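# Remove collar from hub shell, lay it recess-up, set shell down

## Task

Pull the adjusting collar free of the hub shell, rest it flat on the bench with its recessed face pointing upward, and put the hub shell down as well; any part of this already achieved has to remain so when the scene ends.

## Robot and tools

Robot: two arms, left_arm and right_arm, each ending in a parallel two-finger gripper. Bases in the scene frame: left_arm at (-0.010, +0.293, +0.027) m, right_arm at (-0.044, -0.319, +0.015) m, both nearly unrotated. A camera stand sits behind the arms. Cameras: cam_high and cam_low, each 896x504.

Frame: scene frame, origin at table-top height halfway between the nominal bases; +x points out over the table, +y toward left_arm, +z up. Arm names do not match image left/right. Reported end_effector_position (m) and end_effector_quat_wxyz are in this frame; the position is the point between the pads, about 1 cm short of the fingertips. Fingers point along the gripper's +z and close along its y. Reported poses may be off by a few cm, more at long reach.

Row layout (used by execute_actions and move): 14 numbers, always both arms: left_arm dx, dy, dz, rx, ry, rz, opening, then right_arm in the same order. dx..rz are an offset, not a pose, measured from that arm's Hand target as it was when the action or move began, along scene axes; rotation (rx, ry, rz, one rotation vector) is about the Hand target's position. Scale: 1.0 = 0.6 m or 180 degrees; values run -1 to 1. Opening is absolute: +1 fully open (0.094 m), -1 closed. Sending six zeros re-requests the current Hand target (holds the arm); 0 in the opening slot is a real command (half open), so repeat the present opening to keep a gripper unchanged.

execute_actions(actions, cameras): actions is a list of actions; each action is up to 15 rows, one per 1/30 s step, every row counted from the action's start pose (the last row is held if fewer than 15). Each action lasts 0.5 s, and repeating an offset in a new action moves further. An empty list returns state plus images. cameras: list of names, ["all"], or [].

move(target, speed, blend, opening_speed, grip_force, blocking, cameras): straight-line path to one row or a list of up to 15 rows, all offsets from the same starting Hand targets (not chained). speed in m/s, 0.002 to 2.9, default 0.25 (turn rate up to twice that in rad/s); one value or one per target. blend in m rounds corners of a list (0 = stop at each). opening_speed: per second on the -1..1 scale, at least 0.2; use slow closing on fragile parts. grip_force: newtons per pad, 10 to 50, persists; lower force closes slowly. Whole move capped at 10 s. Paths do not avoid obstacles or the other arm; fast moves overshoot and hit harder. Avoid paths passing near an arm's own base. Result adds a move: line: done, off_target, moving, held, fault, plus limits (paced = pose clipped, held = steps withheld).

wait(seconds 0-10): lets time pass holding commands; a running move continues. stop(): brakes a running move. zoom_image(camera, region [x0,y0,x1,y1], max 504x504 px) magnifies the latest image. finished_scene(scene=1) ends irreversibly.

Results: Hand target is the last commanded pose after clipping (orientation limited to 40 degrees from measured each step); next offsets start from it. The gripper often rests a few cm short because of friction and weight; that is not contact. A later command, even zeros, re-requests it; if still short, send the gap as an offset. grip_measured is the finger opening on the command scale; on a held hard part it reads a little narrower than the part, so a stall is not visible. Joint torques are in joint order, include gravity, and joints 1-3 wrap at ±28 N m. Joint velocities may be summarized as within noise. Tool commands shows current commands. Step readings list positions at some steps of actions calls.

Limits: joint ranges waist -2.618..3.054, shoulder 0..3.142, elbow 0..3.142 (straight 2.901), wrist pitch and yaw ±1.571, wrist roll ±2.094.

Cautions: nothing may leave the table or be dropped from height; do not release parts while moving, slam, or push hard against fixed or heavy items. Never let grippers, housings or wrist cameras touch each other, and never close a gripper on the other arm's fingers; the clearance check does not prevent this. Avoid straining camera cables. A blocked arm keeps pushing; command a target back past the gripper to relieve it. Loose objects may get nudged occasionally. Holding loads, staying stretched or pushing at unreachable poses heats motors: MOTOR HOT at 75 °C, fault and folded, idle arm at 90 °C, collapse at 100 °C. Time spent thinking runs the scene; faster, smoother solutions are better.

Each tool is called after "Emit:" as name(argument=value, ...) on one line, values as JSON.

## Session

Emit:
execute_actions(actions=[])

Scene clock: 0.00 s.
left_arm: end_effector_position=(+0.2332, +0.2527, +0.3039) grip_measured=+1.000 end_effector_quat_wxyz=(+0.527, +0.027, +0.846, +0.072) | right_arm: end_effector_position=(+0.2057, -0.2805, +0.3607) grip_measured=+1.000 end_effector_quat_wxyz=(+0.637, -0.184, +0.745, +0.073)
Joint positions: left_arm=[-0.616 0.675 0.886 -0.784 -0.641 -0.201 0.094] | right_arm=[-0.301 0.589 0.879 -0.512 -0.626 -0.259 0.094]
Joint velocities: left_arm=[within noise] | right_arm=[-0.002 -0.046 -0.017 0.037 0.022 -0.066 0]
Joint torques (N m): no reading
Heat: left arm: 48 °C; right arm: 39 °C.
Hand target: left_arm +0.2316, +0.2546, +0.3054; +0.528, +0.025, +0.846, +0.073 | right_arm +0.2034, -0.2795, +0.3604; +0.635, -0.184, +0.746, +0.075
Tool commands: left_gripper/opening=+1.0 right_gripper/opening=+1.0

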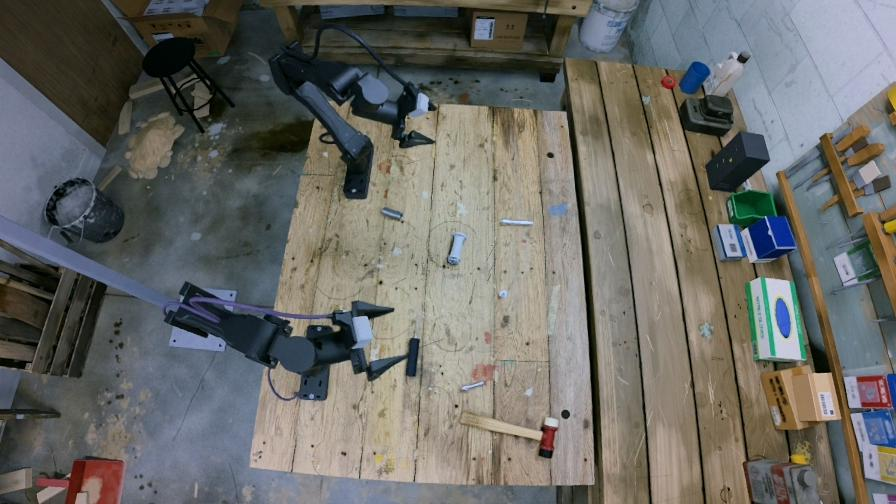

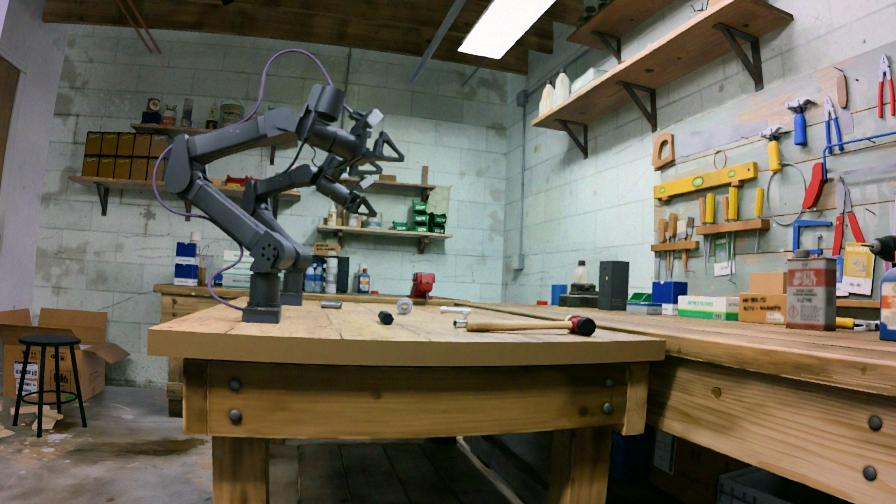

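Emit:
zoom_image(camera="cam_high", region=[420, 215, 500, 275])

Emit:
zoom_image(camera="cam_high", region=[360, 180, 560, 400])

Emit:
zoom_image(camera="cam_low", region=[310, 280, 490, 345])

Scaled by 6.300 from the camera's 896x504 image, which has a finer 1280x720 frame.

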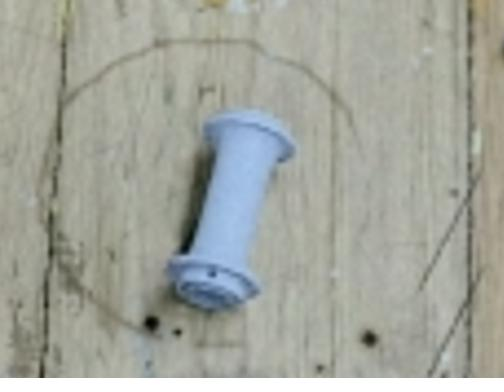

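Scaled by 2.291 from the camera's 896x504 image, which has a finer 1280x720 frame.

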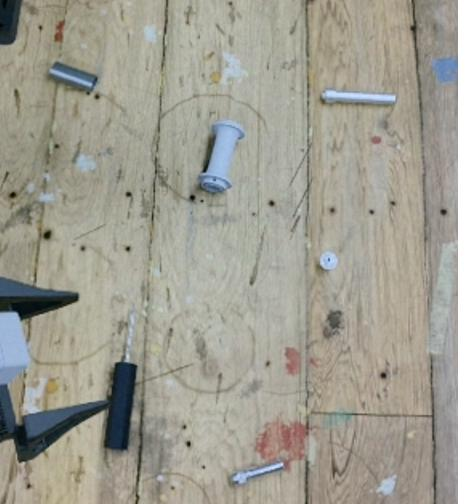

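Scaled by 2.800 from the camera's 896x504 image, which has a finer 1280x720 frame.

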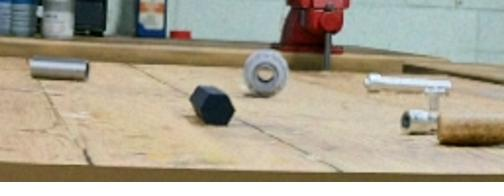

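Emit:
move(target=[0.147,-0.299,-0.176,0.266,0.297,-0.471,1,0,0,0,0,0,0,1], speed=0.4, cameras=["cam_high","cam_low"])

Emit:
zoom_image(camera="cam_high", region=[400, 180, 520, 300])

Emit:
zoom_image(camera="cam_low", region=[310, 220, 490, 340])

Scene clock: 32.40 s.
left_arm: end_effector_position=(+0.3198, +0.0768, +0.1992) grip_measured=+1.000 end_effector_quat_wxyz=(+0.024, +0.758, +0.652, +0.007) | right_arm: end_effector_position=(+0.2057, -0.2805, +0.3607) grip_measured=+1.000 end_effector_quat_wxyz=(+0.637, -0.184, +0.745, +0.073)
Joint positions: left_arm=[-0.577 2.042 2.078 -1.558 -0.001 1.137 0.094] | right_arm=[-0.301 0.589 0.879 -0.512 -0.626 -0.259 0.094]
Joint torques (N m): left_arm=[-0.23 -10 8.25 -0.02 0.05 0.17] | right_arm=[0.01 1.35 6.09 1.86 -0.1 -0.01]
Heat: left arm: 52 °C; right arm: 42 °C.
Hand target: left_arm +0.3198, +0.0752, +0.1999; +0.000, +0.763, +0.646, +0.000 | right_arm +0.2034, -0.2795, +0.3604; +0.635, -0.184, +0.746, +0.075
Off the commanded pose: left_arm 0.002 m, 3 deg | right_arm 0.003 m, 0 deg.
joint sent to its limit (left arm) — joint 4 (wrist pitch), lower limit. The joint targets still meet the commanded pose.
move: off_target (left_arm)

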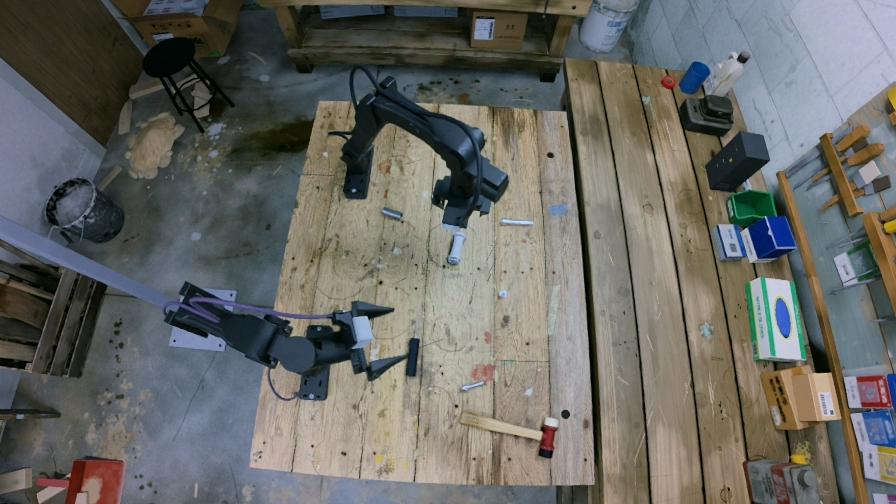

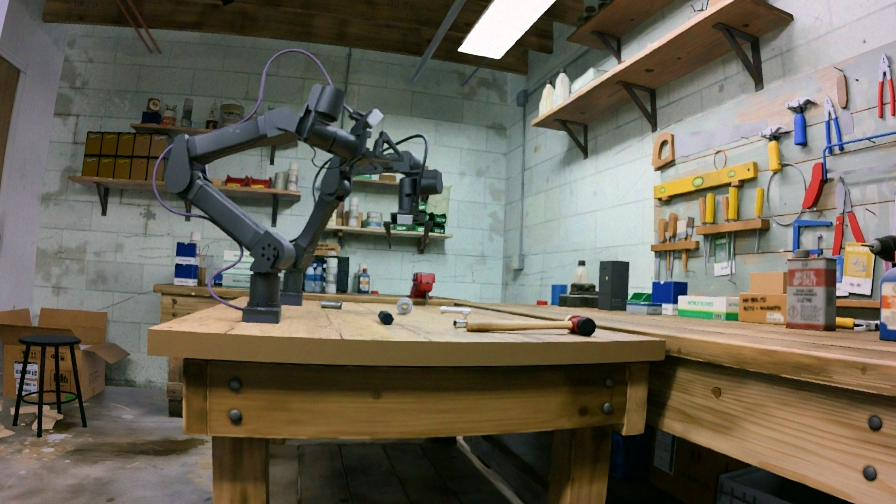

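Scaled by 4.200 from the camera's 896x504 image, which has a finer 1280x720 frame.

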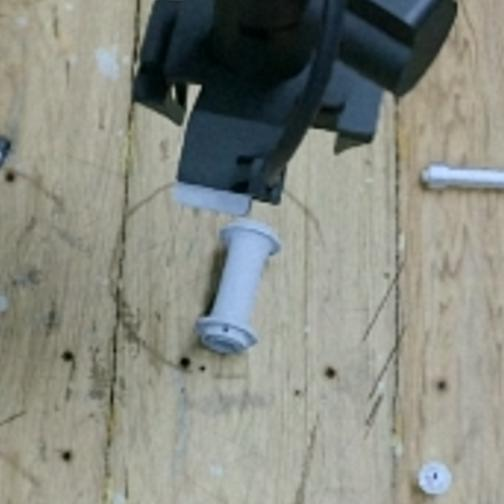

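Scaled by 2.800 from the camera's 896x504 image, which has a finer 1280x720 frame.

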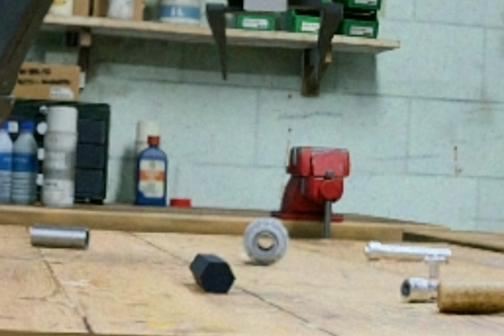

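Emit:
move(target=[0,0,-0.183,0,0,0,1,0,0,0,0,0,0,1], cameras=["cam_high","cam_low"])

Emit:
zoom_image(camera="cam_high", region=[400, 180, 520, 300])

Emit:
zoom_image(camera="cam_low", region=[310, 220, 490, 340])

Scene clock: 39.33 s.
left_arm: end_effector_position=(+0.3213, +0.0758, +0.0978) grip_measured=+1.000 end_effector_quat_wxyz=(+0.007, +0.758, +0.652, +0.003) | right_arm: end_effector_position=(+0.2057, -0.2805, +0.3607) grip_measured=+1.000 end_effector_quat_wxyz=(+0.637, -0.184, +0.745, +0.073)
Joint positions: left_arm=[-0.577 2.054 1.692 -1.195 -0.001 1.137 0.094] | right_arm=[-0.301 0.589 0.879 -0.512 -0.626 -0.259 0.094]
Joint torques (N m): left_arm=[-0.18 -10.43 5.6 0.19 0.03 0.17] | right_arm=[0.01 1.35 6.11 1.86 -0.1 0]
Heat: left arm: 52 °C; right arm: 42 °C.
Hand target: left_arm +0.3197, +0.0752, +0.0900; +0.000, +0.763, +0.646, +0.000 | right_arm +0.2034, -0.2795, +0.3604; +0.635, -0.184, +0.746, +0.075
Off the commanded pose: left_arm 0.008 m, 1 deg | right_arm 0.003 m, 0 deg.
move: done

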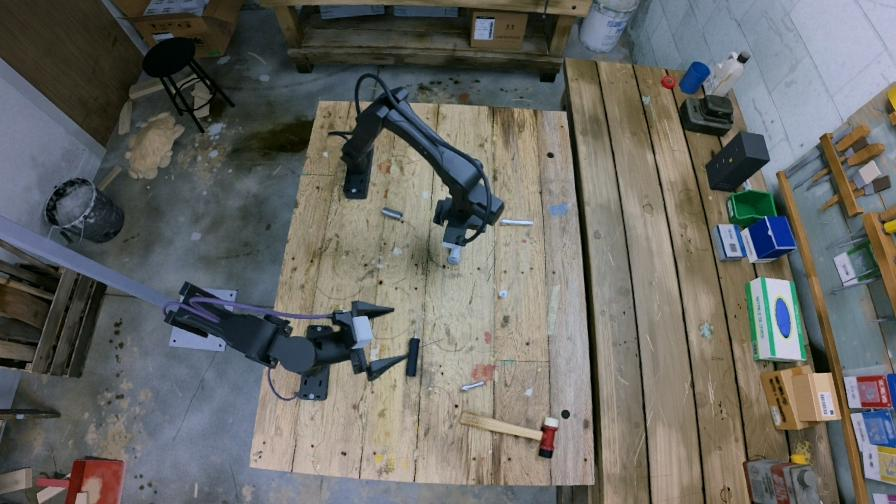

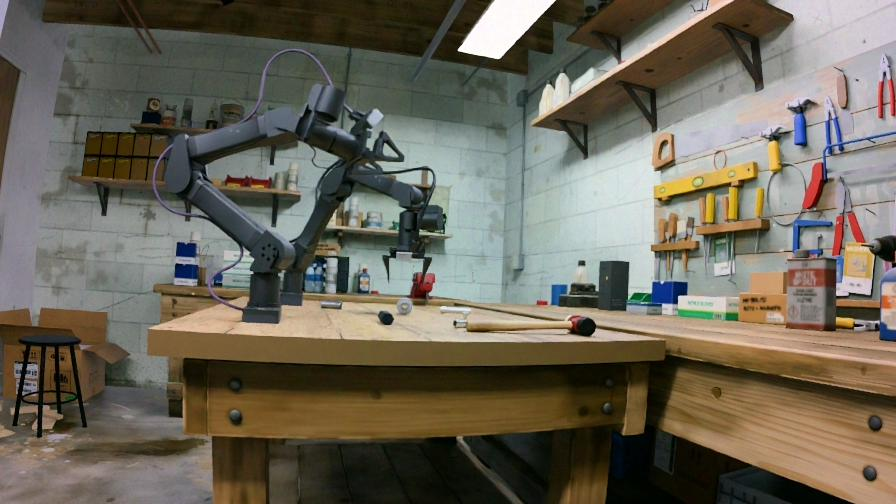

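Scaled by 4.200 from the camera's 896x504 image, which has a finer 1280x720 frame.

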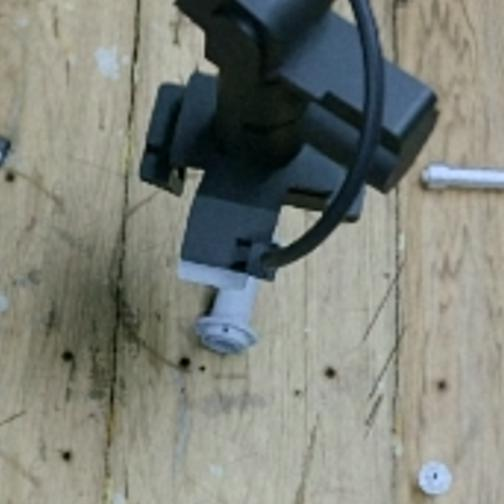

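Scaled by 2.800 from the camera's 896x504 image, which has a finer 1280x720 frame.

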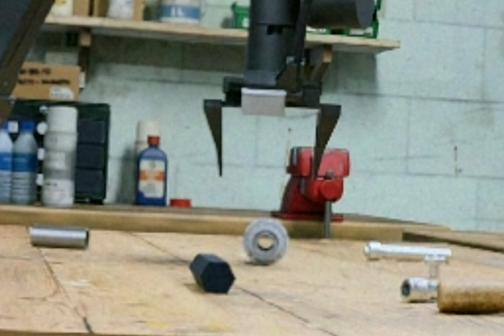

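Emit:
move(target=[-0.006,-0.018,-0.118,0,0,0,1,0,0,0,0,0,0,1], speed=0.15, cameras=["cam_high","cam_low"])

Emit:
zoom_image(camera="cam_high", region=[400, 180, 520, 300])

Emit:
zoom_image(camera="cam_low", region=[350, 240, 470, 330])

Scene clock: 58.00 s.
left_arm: end_effector_position=(+0.3188, +0.0646, +0.0275) grip_measured=+1.000 end_effector_quat_wxyz=(+0.006, +0.764, +0.645, +0.002) | right_arm: end_effector_position=(+0.2057, -0.2805, +0.3607) grip_measured=+1.000 end_effector_quat_wxyz=(+0.637, -0.184, +0.745, +0.073)
Joint positions: left_arm=[-0.604 2.137 1.533 -0.953 -0.001 1.128 0.094] | right_arm=[-0.301 0.589 0.879 -0.512 -0.626 -0.259 0.094]
Joint torques (N m): left_arm=[-0.36 -10.65 5.56 0.26 0.05 -0.03] | right_arm=[-0.01 1.35 6.09 1.86 -0.1 0]
Heat: left arm: 50 °C; right arm: 42 °C.
Hand target: left_arm +0.3162, +0.0644, +0.0193; +0.000, +0.763, +0.646, +0.000 | right_arm +0.2034, -0.2795, +0.3604; +0.635, -0.184, +0.746, +0.075
Off the commanded pose: left_arm 0.009 m, 1 deg | right_arm 0.003 m, 0 deg.
move: done

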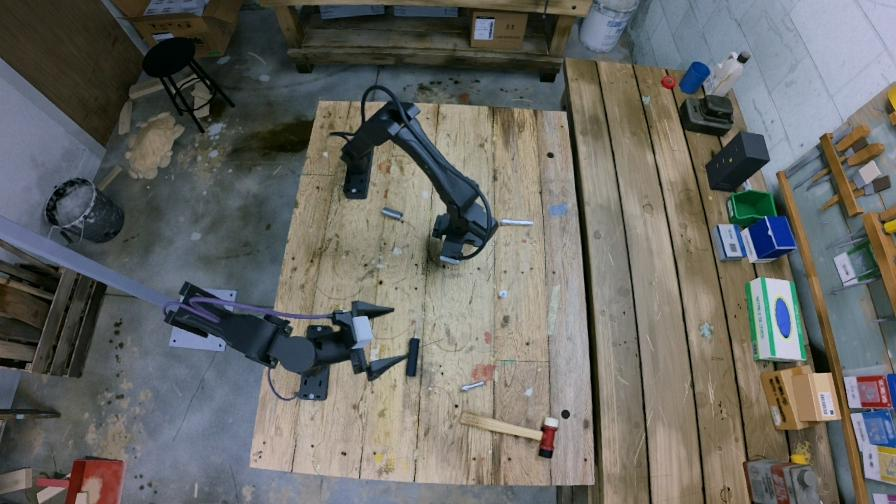

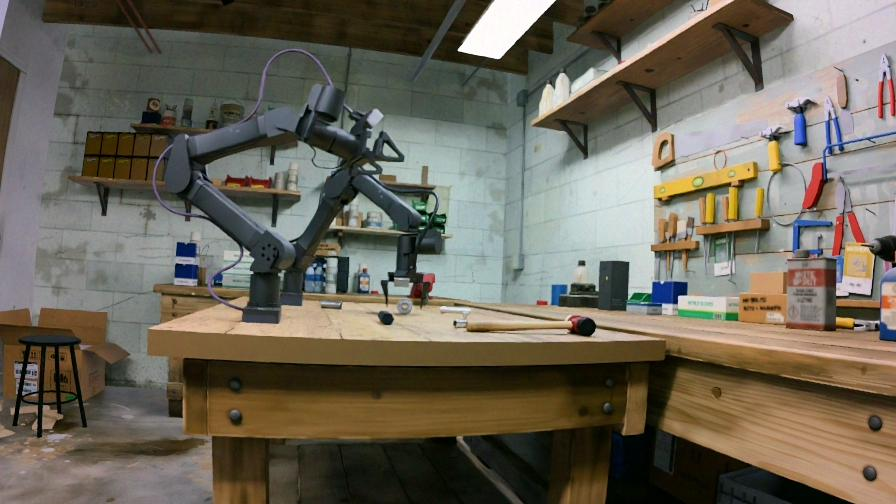

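Scaled by 4.200 from the camera's 896x504 image, which has a finer 1280x720 frame.

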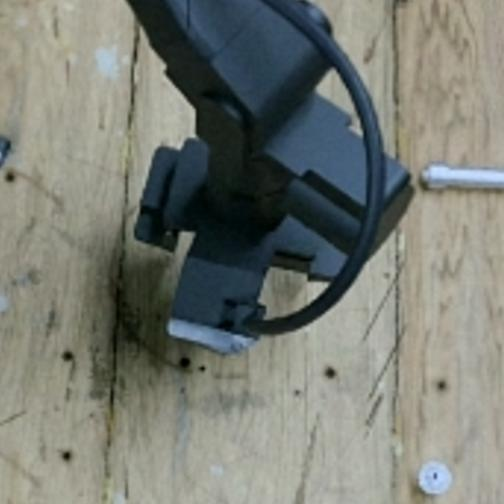

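Scaled by 4.200 from the camera's 896x504 image, which has a finer 1280x720 frame.

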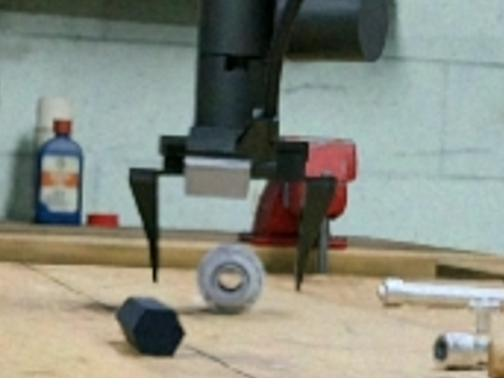

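Emit:
move(target=[[0.003,0,-0.010,0,0,0,1,0,0,0,0,0,0,1],[0.003,0,-0.010,0,0,0,-0.7,0,0,0,0,0,0,1]], opening_speed=1.2, cameras=["cam_high","cam_low"])

Emit:
zoom_image(camera="cam_low", region=[350, 240, 470, 330])

Scene clock: 64.83 s.
left_arm: end_effector_position=(+0.3228, +0.0623, +0.0252) grip_measured=-0.450 end_effector_quat_wxyz=(+0.013, +0.764, +0.645, +0.005) | right_arm: end_effector_position=(+0.2057, -0.2805, +0.3607) grip_measured=+1.000 end_effector_quat_wxyz=(+0.637, -0.184, +0.745, +0.073)
Joint positions: left_arm=[-0.604 2.144 1.533 -0.931 -0.003 1.128 0.026] | right_arm=[-0.301 0.589 0.879 -0.512 -0.626 -0.259 0.094]
Joint torques (N m): left_arm=[-0.13 -10.02 5.33 0.2 0.04 -0.01] | right_arm=[-0.01 1.35 6.09 1.86 -0.1 -0.01]
Heat: left arm: 50 °C; right arm: 42 °C.
Hand target: left_arm +0.3179, +0.0644, +0.0132; +0.000, +0.763, +0.646, +0.000 | right_arm +0.2034, -0.2795, +0.3604; +0.635, -0.184, +0.746, +0.075
Off the commanded pose: left_arm 0.013 m, 2 deg | right_arm 0.003 m, 0 deg.
move: off_target (left_arm); target 2's new opening was sent with left_arm's hand 0.013 m and 1 deg from that target

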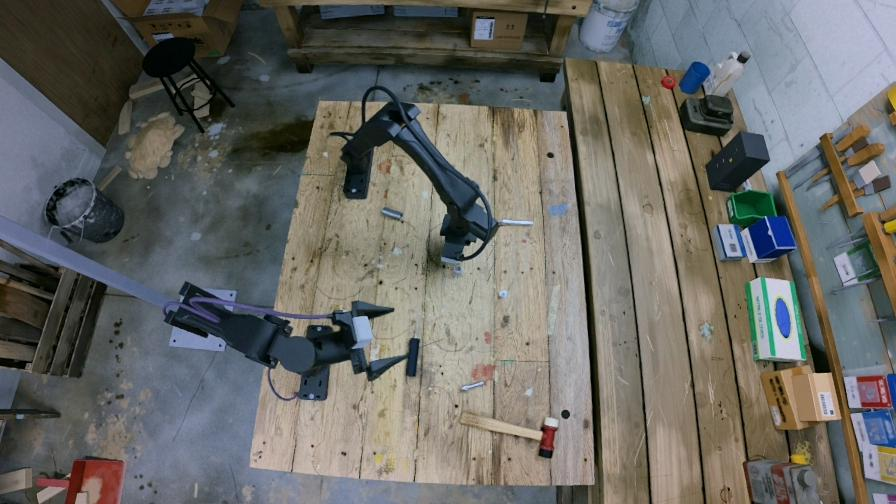

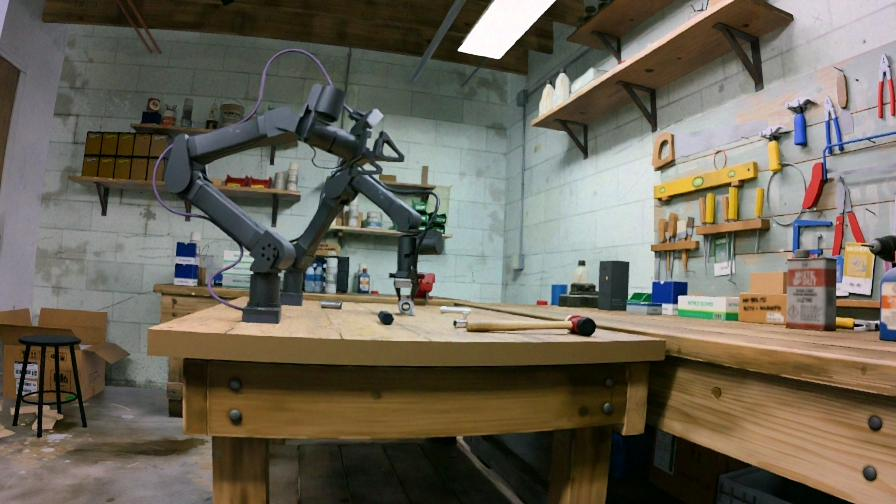

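Scaled by 4.200 from the camera's 896x504 image, which has a finer 1280x720 frame.

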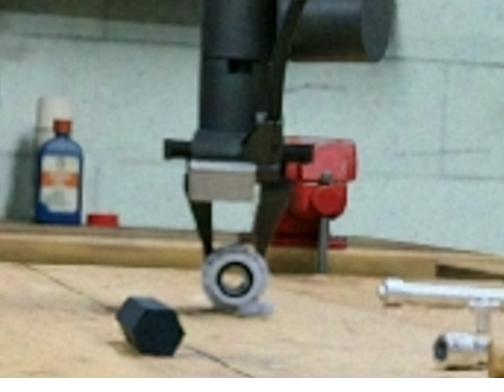

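Emit:
zoom_image(camera="cam_high", region=[430, 240, 490, 290])

Emit:
zoom_image(camera="cam_low", region=[385, 285, 435, 325])

Scaled by 8.400 from the camera's 896x504 image, which has a finer 1280x720 frame.

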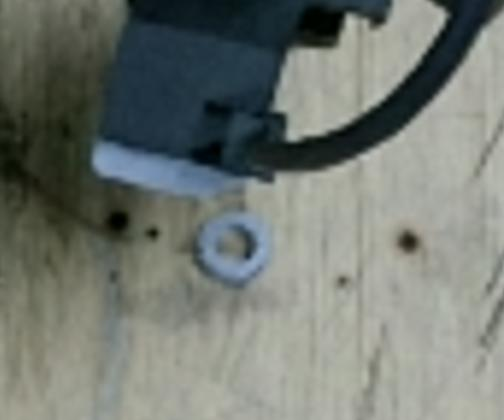

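Scaled by 10.080 from the camera's 896x504 image, which has a finer 1280x720 frame.

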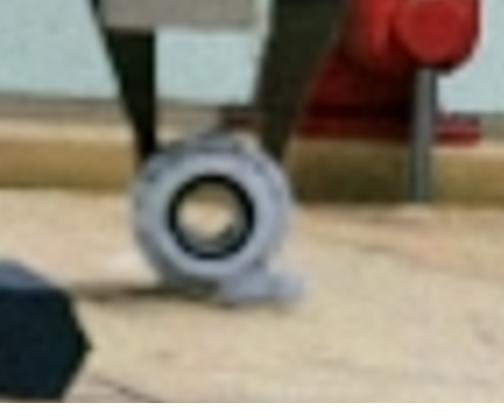

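Emit:
move(target=[[0,0,0.06,0,0,0,-0.7,0,0,0,0,0,0,1],[0,0.1,0.06,0,0,0,-0.7,0,0,0,0,0,0,1],[0,0.1,0.003,0,0,0,-0.7,0,0,0,0,0,0,1]], blend=[0.015,0.015,0], speed=0.15, cameras=["cam_high","cam_low"])

Emit:
zoom_image(camera="cam_high", region=[438, 250, 478, 290])

Emit:
zoom_image(camera="cam_low", region=[380, 280, 440, 330])

Scene clock: 75.80 s.
left_arm: end_effector_position=(+0.3154, +0.1296, +0.0239) grip_measured=-0.450 end_effector_quat_wxyz=(-0.011, +0.757, +0.653, +0.001) | right_arm: end_effector_position=(+0.2057, -0.2805, +0.3607) grip_measured=+1.000 end_effector_quat_wxyz=(+0.637, -0.184, +0.745, +0.073)
Joint positions: left_arm=[-0.466 2.045 1.372 -0.918 -0.009 1.244 0.026] | right_arm=[-0.301 0.589 0.879 -0.512 -0.626 -0.259 0.094]
Joint torques (N m): left_arm=[-0.55 -9.77 4.52 0.52 0.11 0.11] | right_arm=[-0.01 1.36 6.11 1.86 -0.1 0]
Heat: left arm: 50 °C; right arm: 42 °C.
Hand target: left_arm +0.3180, +0.1244, +0.0150; +0.000, +0.763, +0.646, +0.000 | right_arm +0.2034, -0.2795, +0.3604; +0.635, -0.184, +0.746, +0.075
Off the commanded pose: left_arm 0.011 m, 2 deg | right_arm 0.003 m, 0 deg.
move: off_target (left_arm)

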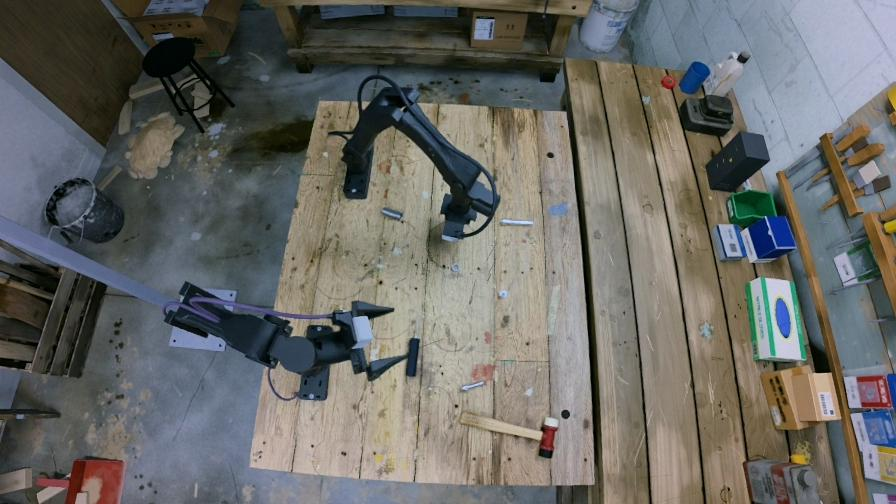

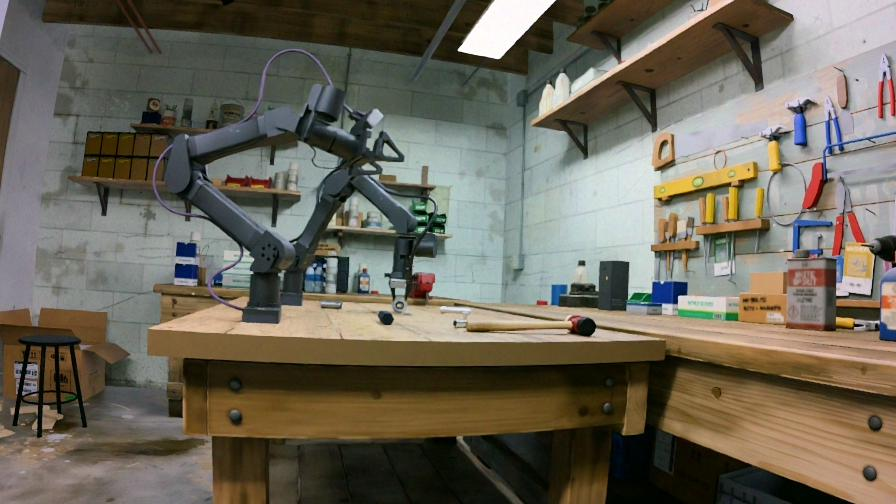

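Scaled by 12.600 from the camera's 896x504 image, which has a finer 1280x720 frame.

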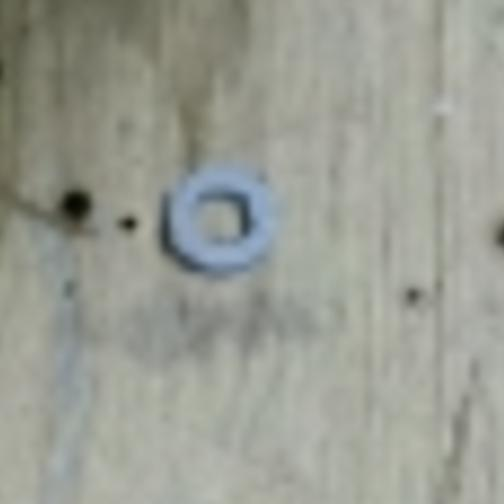

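Scaled by 8.400 from the camera's 896x504 image, which has a finer 1280x720 frame.

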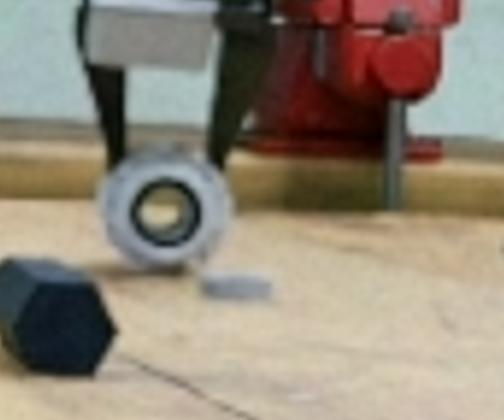

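Emit:
move(target=[[0,0,0.0,0,0,0,0.2,0,0,0,0,0,0,1],[0,0,0.13,0,0,0,0.2,0,0,0,0,0,0,1],[0.005,-0.19,0.125,0,0,0.053,0.2,0,0,0,0,0,0,1]], opening_speed=1.5, cameras=["cam_high","cam_low"])

Emit:
zoom_image(camera="cam_high", region=[420, 215, 490, 285])

Emit:
zoom_image(camera="cam_low", region=[360, 240, 450, 330])

Scene clock: 106.50 s.
left_arm: end_effector_position=(+0.3196, +0.0113, +0.0948) grip_measured=+0.197 end_effector_quat_wxyz=(+0.008, +0.711, +0.703, +0.005) | right_arm: end_effector_position=(+0.2057, -0.2805, +0.3607) grip_measured=+1.000 end_effector_quat_wxyz=(+0.637, -0.184, +0.745, +0.073)
Joint positions: left_arm=[-0.707 2.211 1.925 -1.267 -0.009 0.868 0.056] | right_arm=[-0.301 0.589 0.879 -0.512 -0.626 -0.259 0.094]
Joint torques (N m): left_arm=[0.34 -10.55 8.61 0.03 0.12 -0.05] | right_arm=[-0.02 1.35 6.11 1.86 -0.1 -0.01]
Heat: left arm: 49 °C; right arm: 42 °C.
Hand target: left_arm +0.3210, +0.0103, +0.0900; +0.000, +0.707, +0.707, +0.000 | right_arm +0.2034, -0.2795, +0.3604; +0.635, -0.184, +0.746, +0.075
Off the commanded pose: left_arm 0.005 m, 1 deg | right_arm 0.003 m, 0 deg.
move: done

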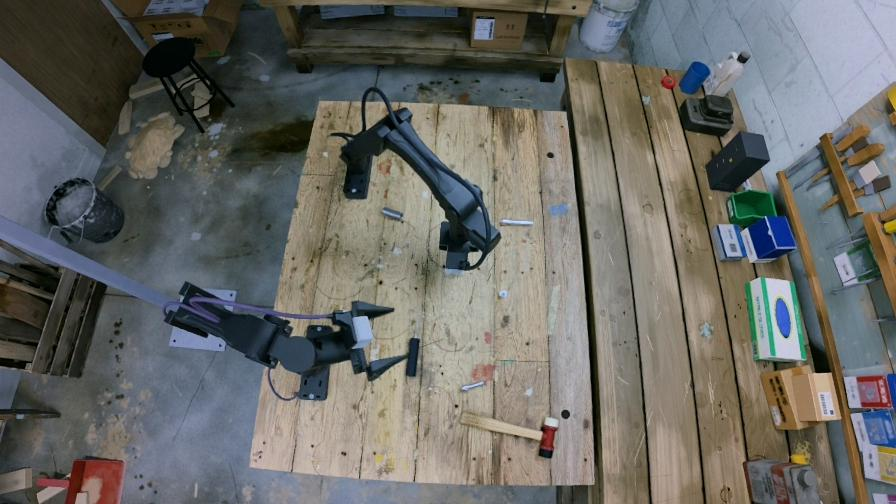

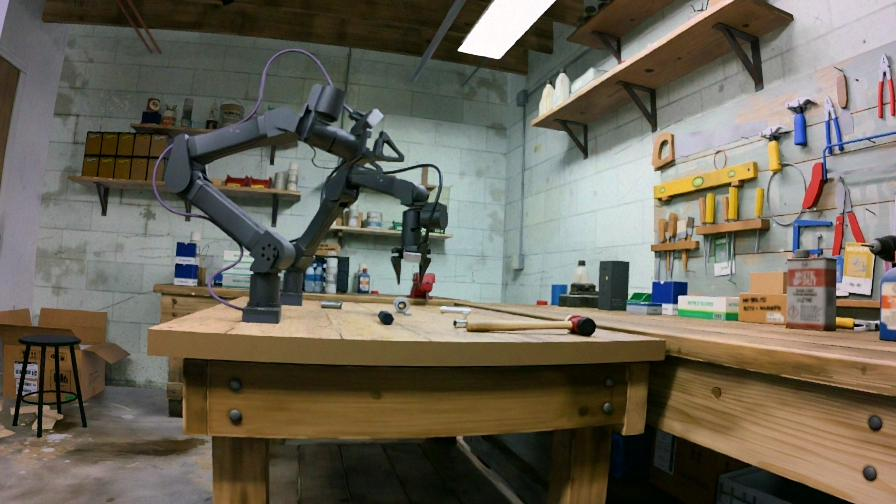

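Scaled by 7.200 from the camera's 896x504 image, which has a finer 1280x720 frame.

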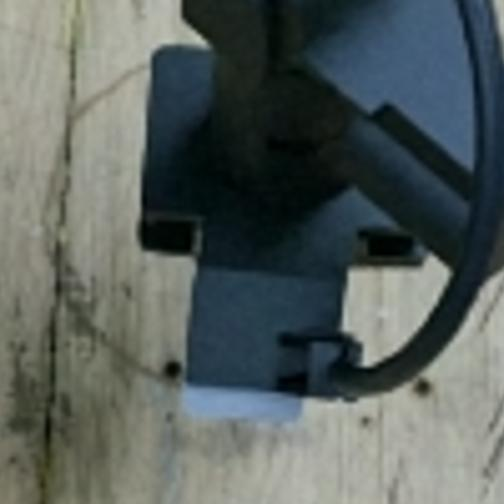

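Scaled by 5.600 from the camera's 896x504 image, which has a finer 1280x720 frame.

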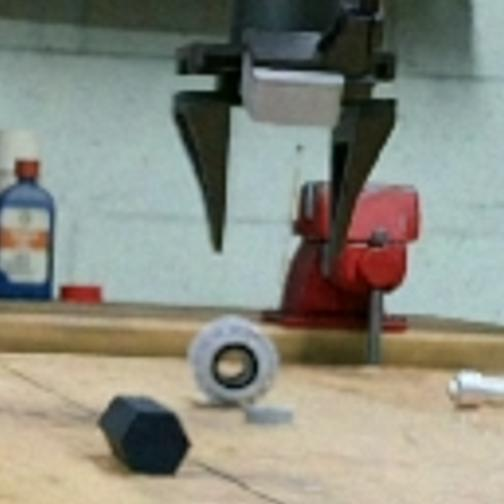

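Emit:
move(target=[[0.005,-0.003,-0.11,0,0,0,0.2,0,0,0,0,0,0,1],[0.005,-0.003,-0.14,0,0,0,0.2,0,0,0,0,0,0,1]], blend=[0.01,0], speed=[0.2,0.05], cameras=["cam_high","cam_low"])

Emit:
zoom_image(camera="cam_low", region=[380, 270, 440, 330])

Emit:
zoom_image(camera="cam_high", region=[420, 225, 490, 295])

Scene clock: 113.03 s.
left_arm: end_effector_position=(+0.3270, +0.0050, +0.0211) grip_measured=+0.197 end_effector_quat_wxyz=(+0.014, +0.711, +0.703, +0.006) | right_arm: end_effector_position=(+0.2057, -0.2805, +0.3607) grip_measured=+1.000 end_effector_quat_wxyz=(+0.637, -0.184, +0.745, +0.073)
Joint positions: left_arm=[-0.707 2.295 1.767 -1.015 -0.009 0.867 0.056] | right_arm=[-0.301 0.589 0.879 -0.512 -0.626 -0.259 0.094]
Joint torques (N m): left_arm=[0.35 -10.96 5.15 0.25 0.09 -0.03] | right_arm=[-0.01 1.33 6.11 1.86 -0.09 0]
Heat: left arm: 50 °C; right arm: 42 °C.
Hand target: left_arm +0.3239, +0.0087, +0.0059; +0.000, +0.707, +0.707, +0.000 | right_arm +0.2034, -0.2795, +0.3604; +0.635, -0.184, +0.746, +0.075
Off the commanded pose: left_arm 0.016 m, 2 deg | right_arm 0.003 m, 0 deg.
move: off_target (left_arm); blend cut to 0.009 m at target 1

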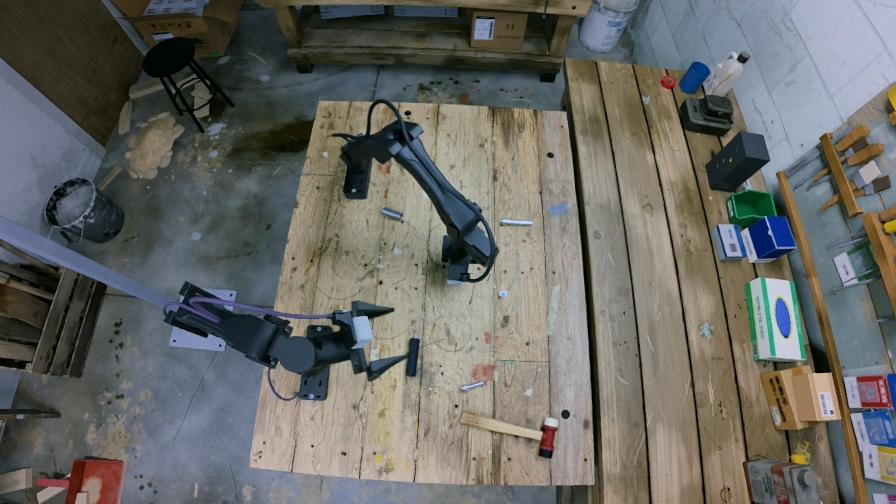

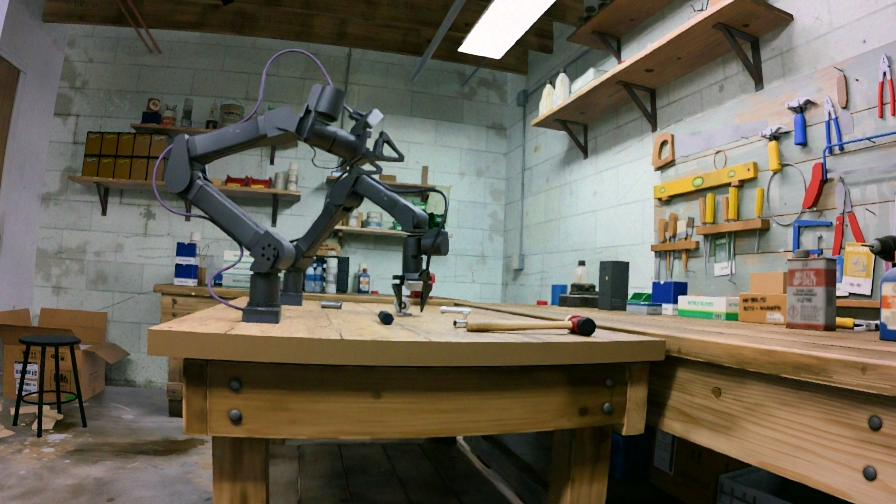

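Scaled by 8.400 from the camera's 896x504 image, which has a finer 1280x720 frame.

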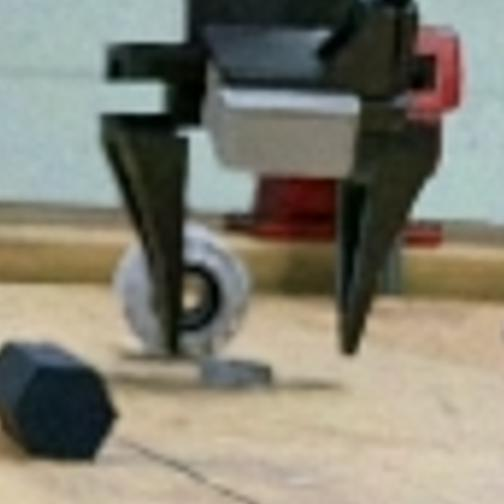

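Scaled by 7.200 from the camera's 896x504 image, which has a finer 1280x720 frame.

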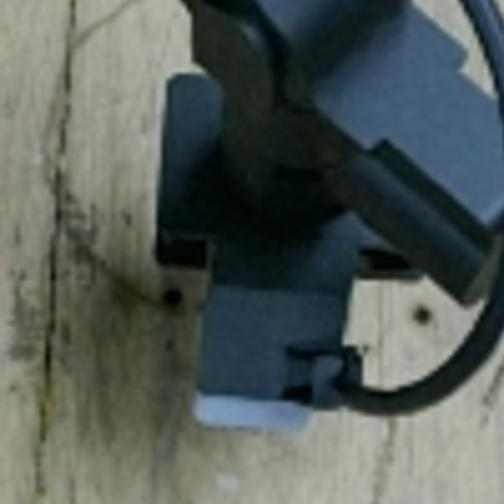

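Emit:
move(target=[[-0.011,0.01,0.04,0,0,0,0.2,0,0,0,0,0,0,1],[-0.011,0.01,0.04,-0.2,0,0,0.2,0,0,0,0,0,0,1]], blend=[0.01,0], speed=0.3, cameras=["cam_high","cam_low"])

Emit:
zoom_image(camera="cam_low", region=[380, 270, 440, 330])

Emit:
zoom_image(camera="cam_high", region=[420, 225, 490, 295])

Scene clock: 127.63 s.
left_arm: end_effector_position=(+0.3196, +0.0184, +0.0210) grip_measured=+0.197 end_effector_quat_wxyz=(+0.203, +0.669, +0.684, -0.210) | right_arm: end_effector_position=(+0.2057, -0.2805, +0.3607) grip_measured=+1.000 end_effector_quat_wxyz=(+0.637, -0.184, +0.745, +0.073)
Joint positions: left_arm=[-0.48 2.057 1.224 -0.434 0.519 0.98 0.056] | right_arm=[-0.301 0.589 0.879 -0.512 -0.626 -0.259 0.094]
Joint torques (N m): left_arm=[-0.08 -13.44 4.82 0.8 0.53 0.11] | right_arm=[-0.02 1.35 6.11 1.86 -0.09 0]
Heat: left arm: 49 °C; right arm: 42 °C.
Hand target: left_arm +0.3175, +0.0147, +0.0301; +0.219, +0.672, +0.673, -0.219 | right_arm +0.2034, -0.2795, +0.3604; +0.635, -0.184, +0.746, +0.075
Off the commanded pose: left_arm 0.010 m, 2 deg | right_arm 0.003 m, 0 deg.
move: done

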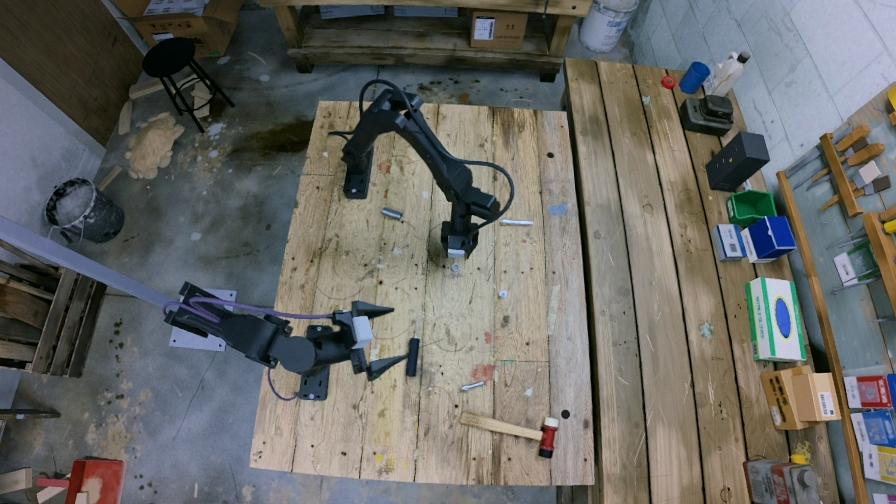

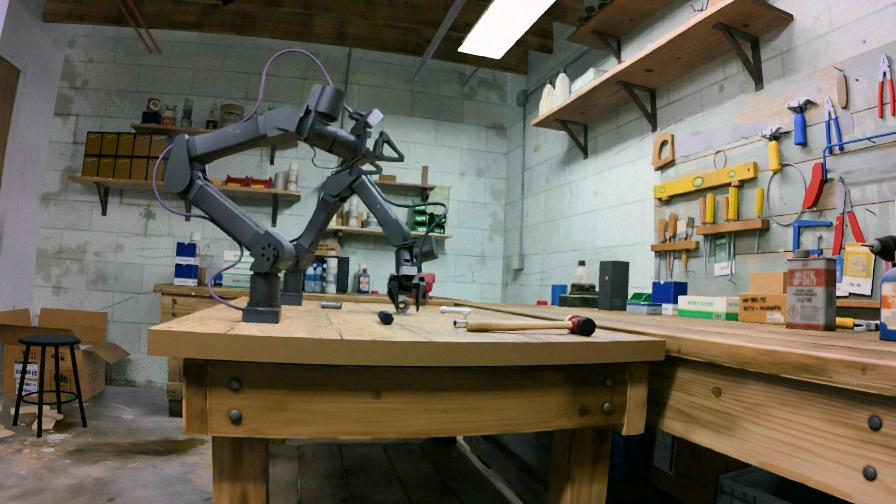

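Scaled by 8.400 from the camera's 896x504 image, which has a finer 1280x720 frame.

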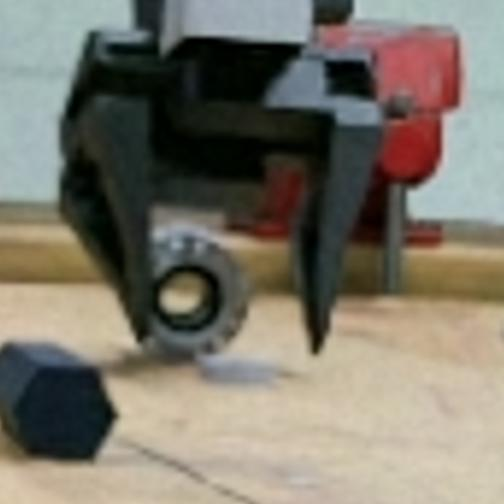

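Scaled by 7.200 from the camera's 896x504 image, which has a finer 1280x720 frame.

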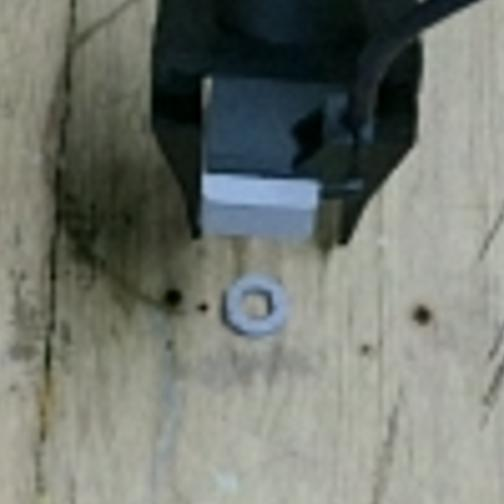

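Emit:
move(target=[[-0.01,-0.038,0.02,0,0,0,0.2,0,0,0,0,0,0,1],[-0.01,-0.038,-0.014,0,0,0,0.2,0,0,0,0,0,0,1]], blend=[0.005,0], speed=[0.15,0.06], cameras=["cam_high","cam_low"])

Emit:
zoom_image(camera="cam_low", region=[380, 270, 440, 330])

Emit:
zoom_image(camera="cam_high", region=[420, 225, 490, 295])

Scene clock: 135.17 s.
left_arm: end_effector_position=(+0.3128, -0.0099, +0.0287) grip_measured=+0.197 end_effector_quat_wxyz=(+0.222, +0.676, +0.669, -0.214) | right_arm: end_effector_position=(+0.2057, -0.2805, +0.3607) grip_measured=+1.000 end_effector_quat_wxyz=(+0.637, -0.184, +0.745, +0.073)
Joint positions: left_arm=[-0.546 2.049 1.224 -0.373 0.518 0.928 0.056] | right_arm=[-0.301 0.589 0.879 -0.512 -0.626 -0.259 0.094]
Joint torques (N m): left_arm=[0.38 -10.06 5.26 0.84 0.34 0.01] | right_arm=[-0.01 1.35 6.11 1.86 -0.1 0]
Heat: left arm: 49 °C; right arm: 42 °C.
Hand target: left_arm +0.3115, -0.0082, +0.0217; +0.219, +0.672, +0.673, -0.219 | right_arm +0.2034, -0.2795, +0.3604; +0.635, -0.184, +0.746, +0.075
Off the commanded pose: left_arm 0.007 m, 1 deg | right_arm 0.003 m, 0 deg.
move: done

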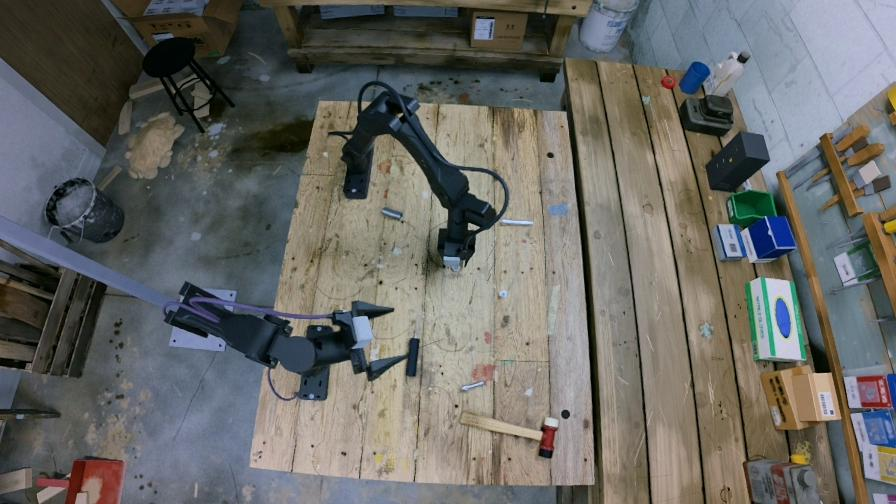

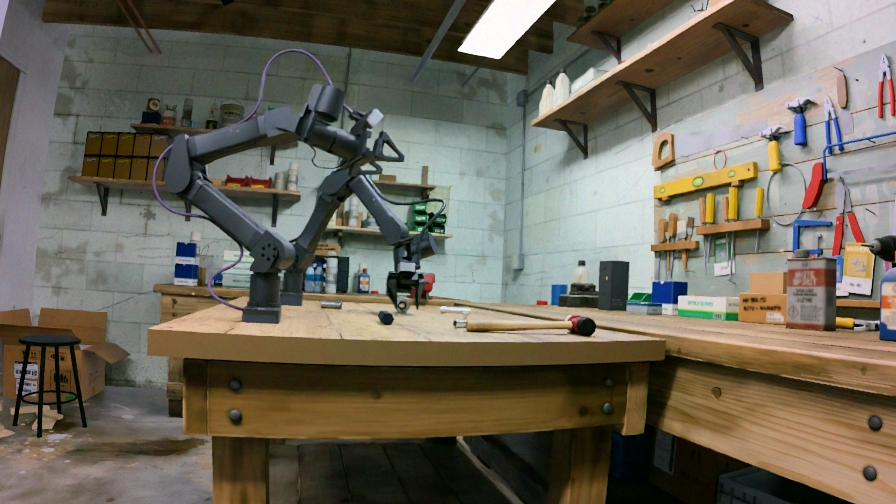

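Scaled by 8.400 from the camera's 896x504 image, which has a finer 1280x720 frame.

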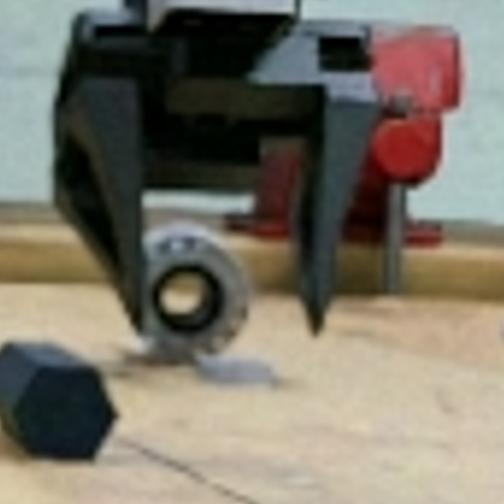

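Scaled by 7.200 from the camera's 896x504 image, which has a finer 1280x720 frame.

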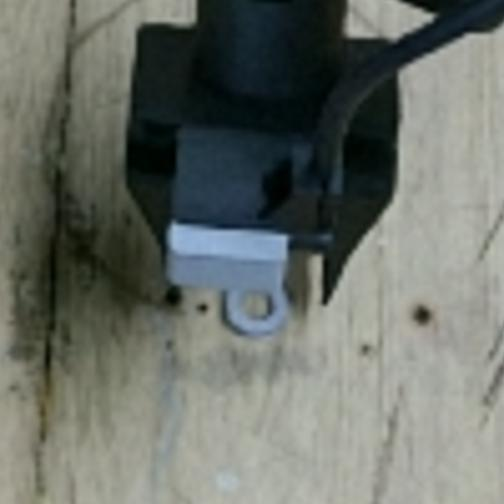

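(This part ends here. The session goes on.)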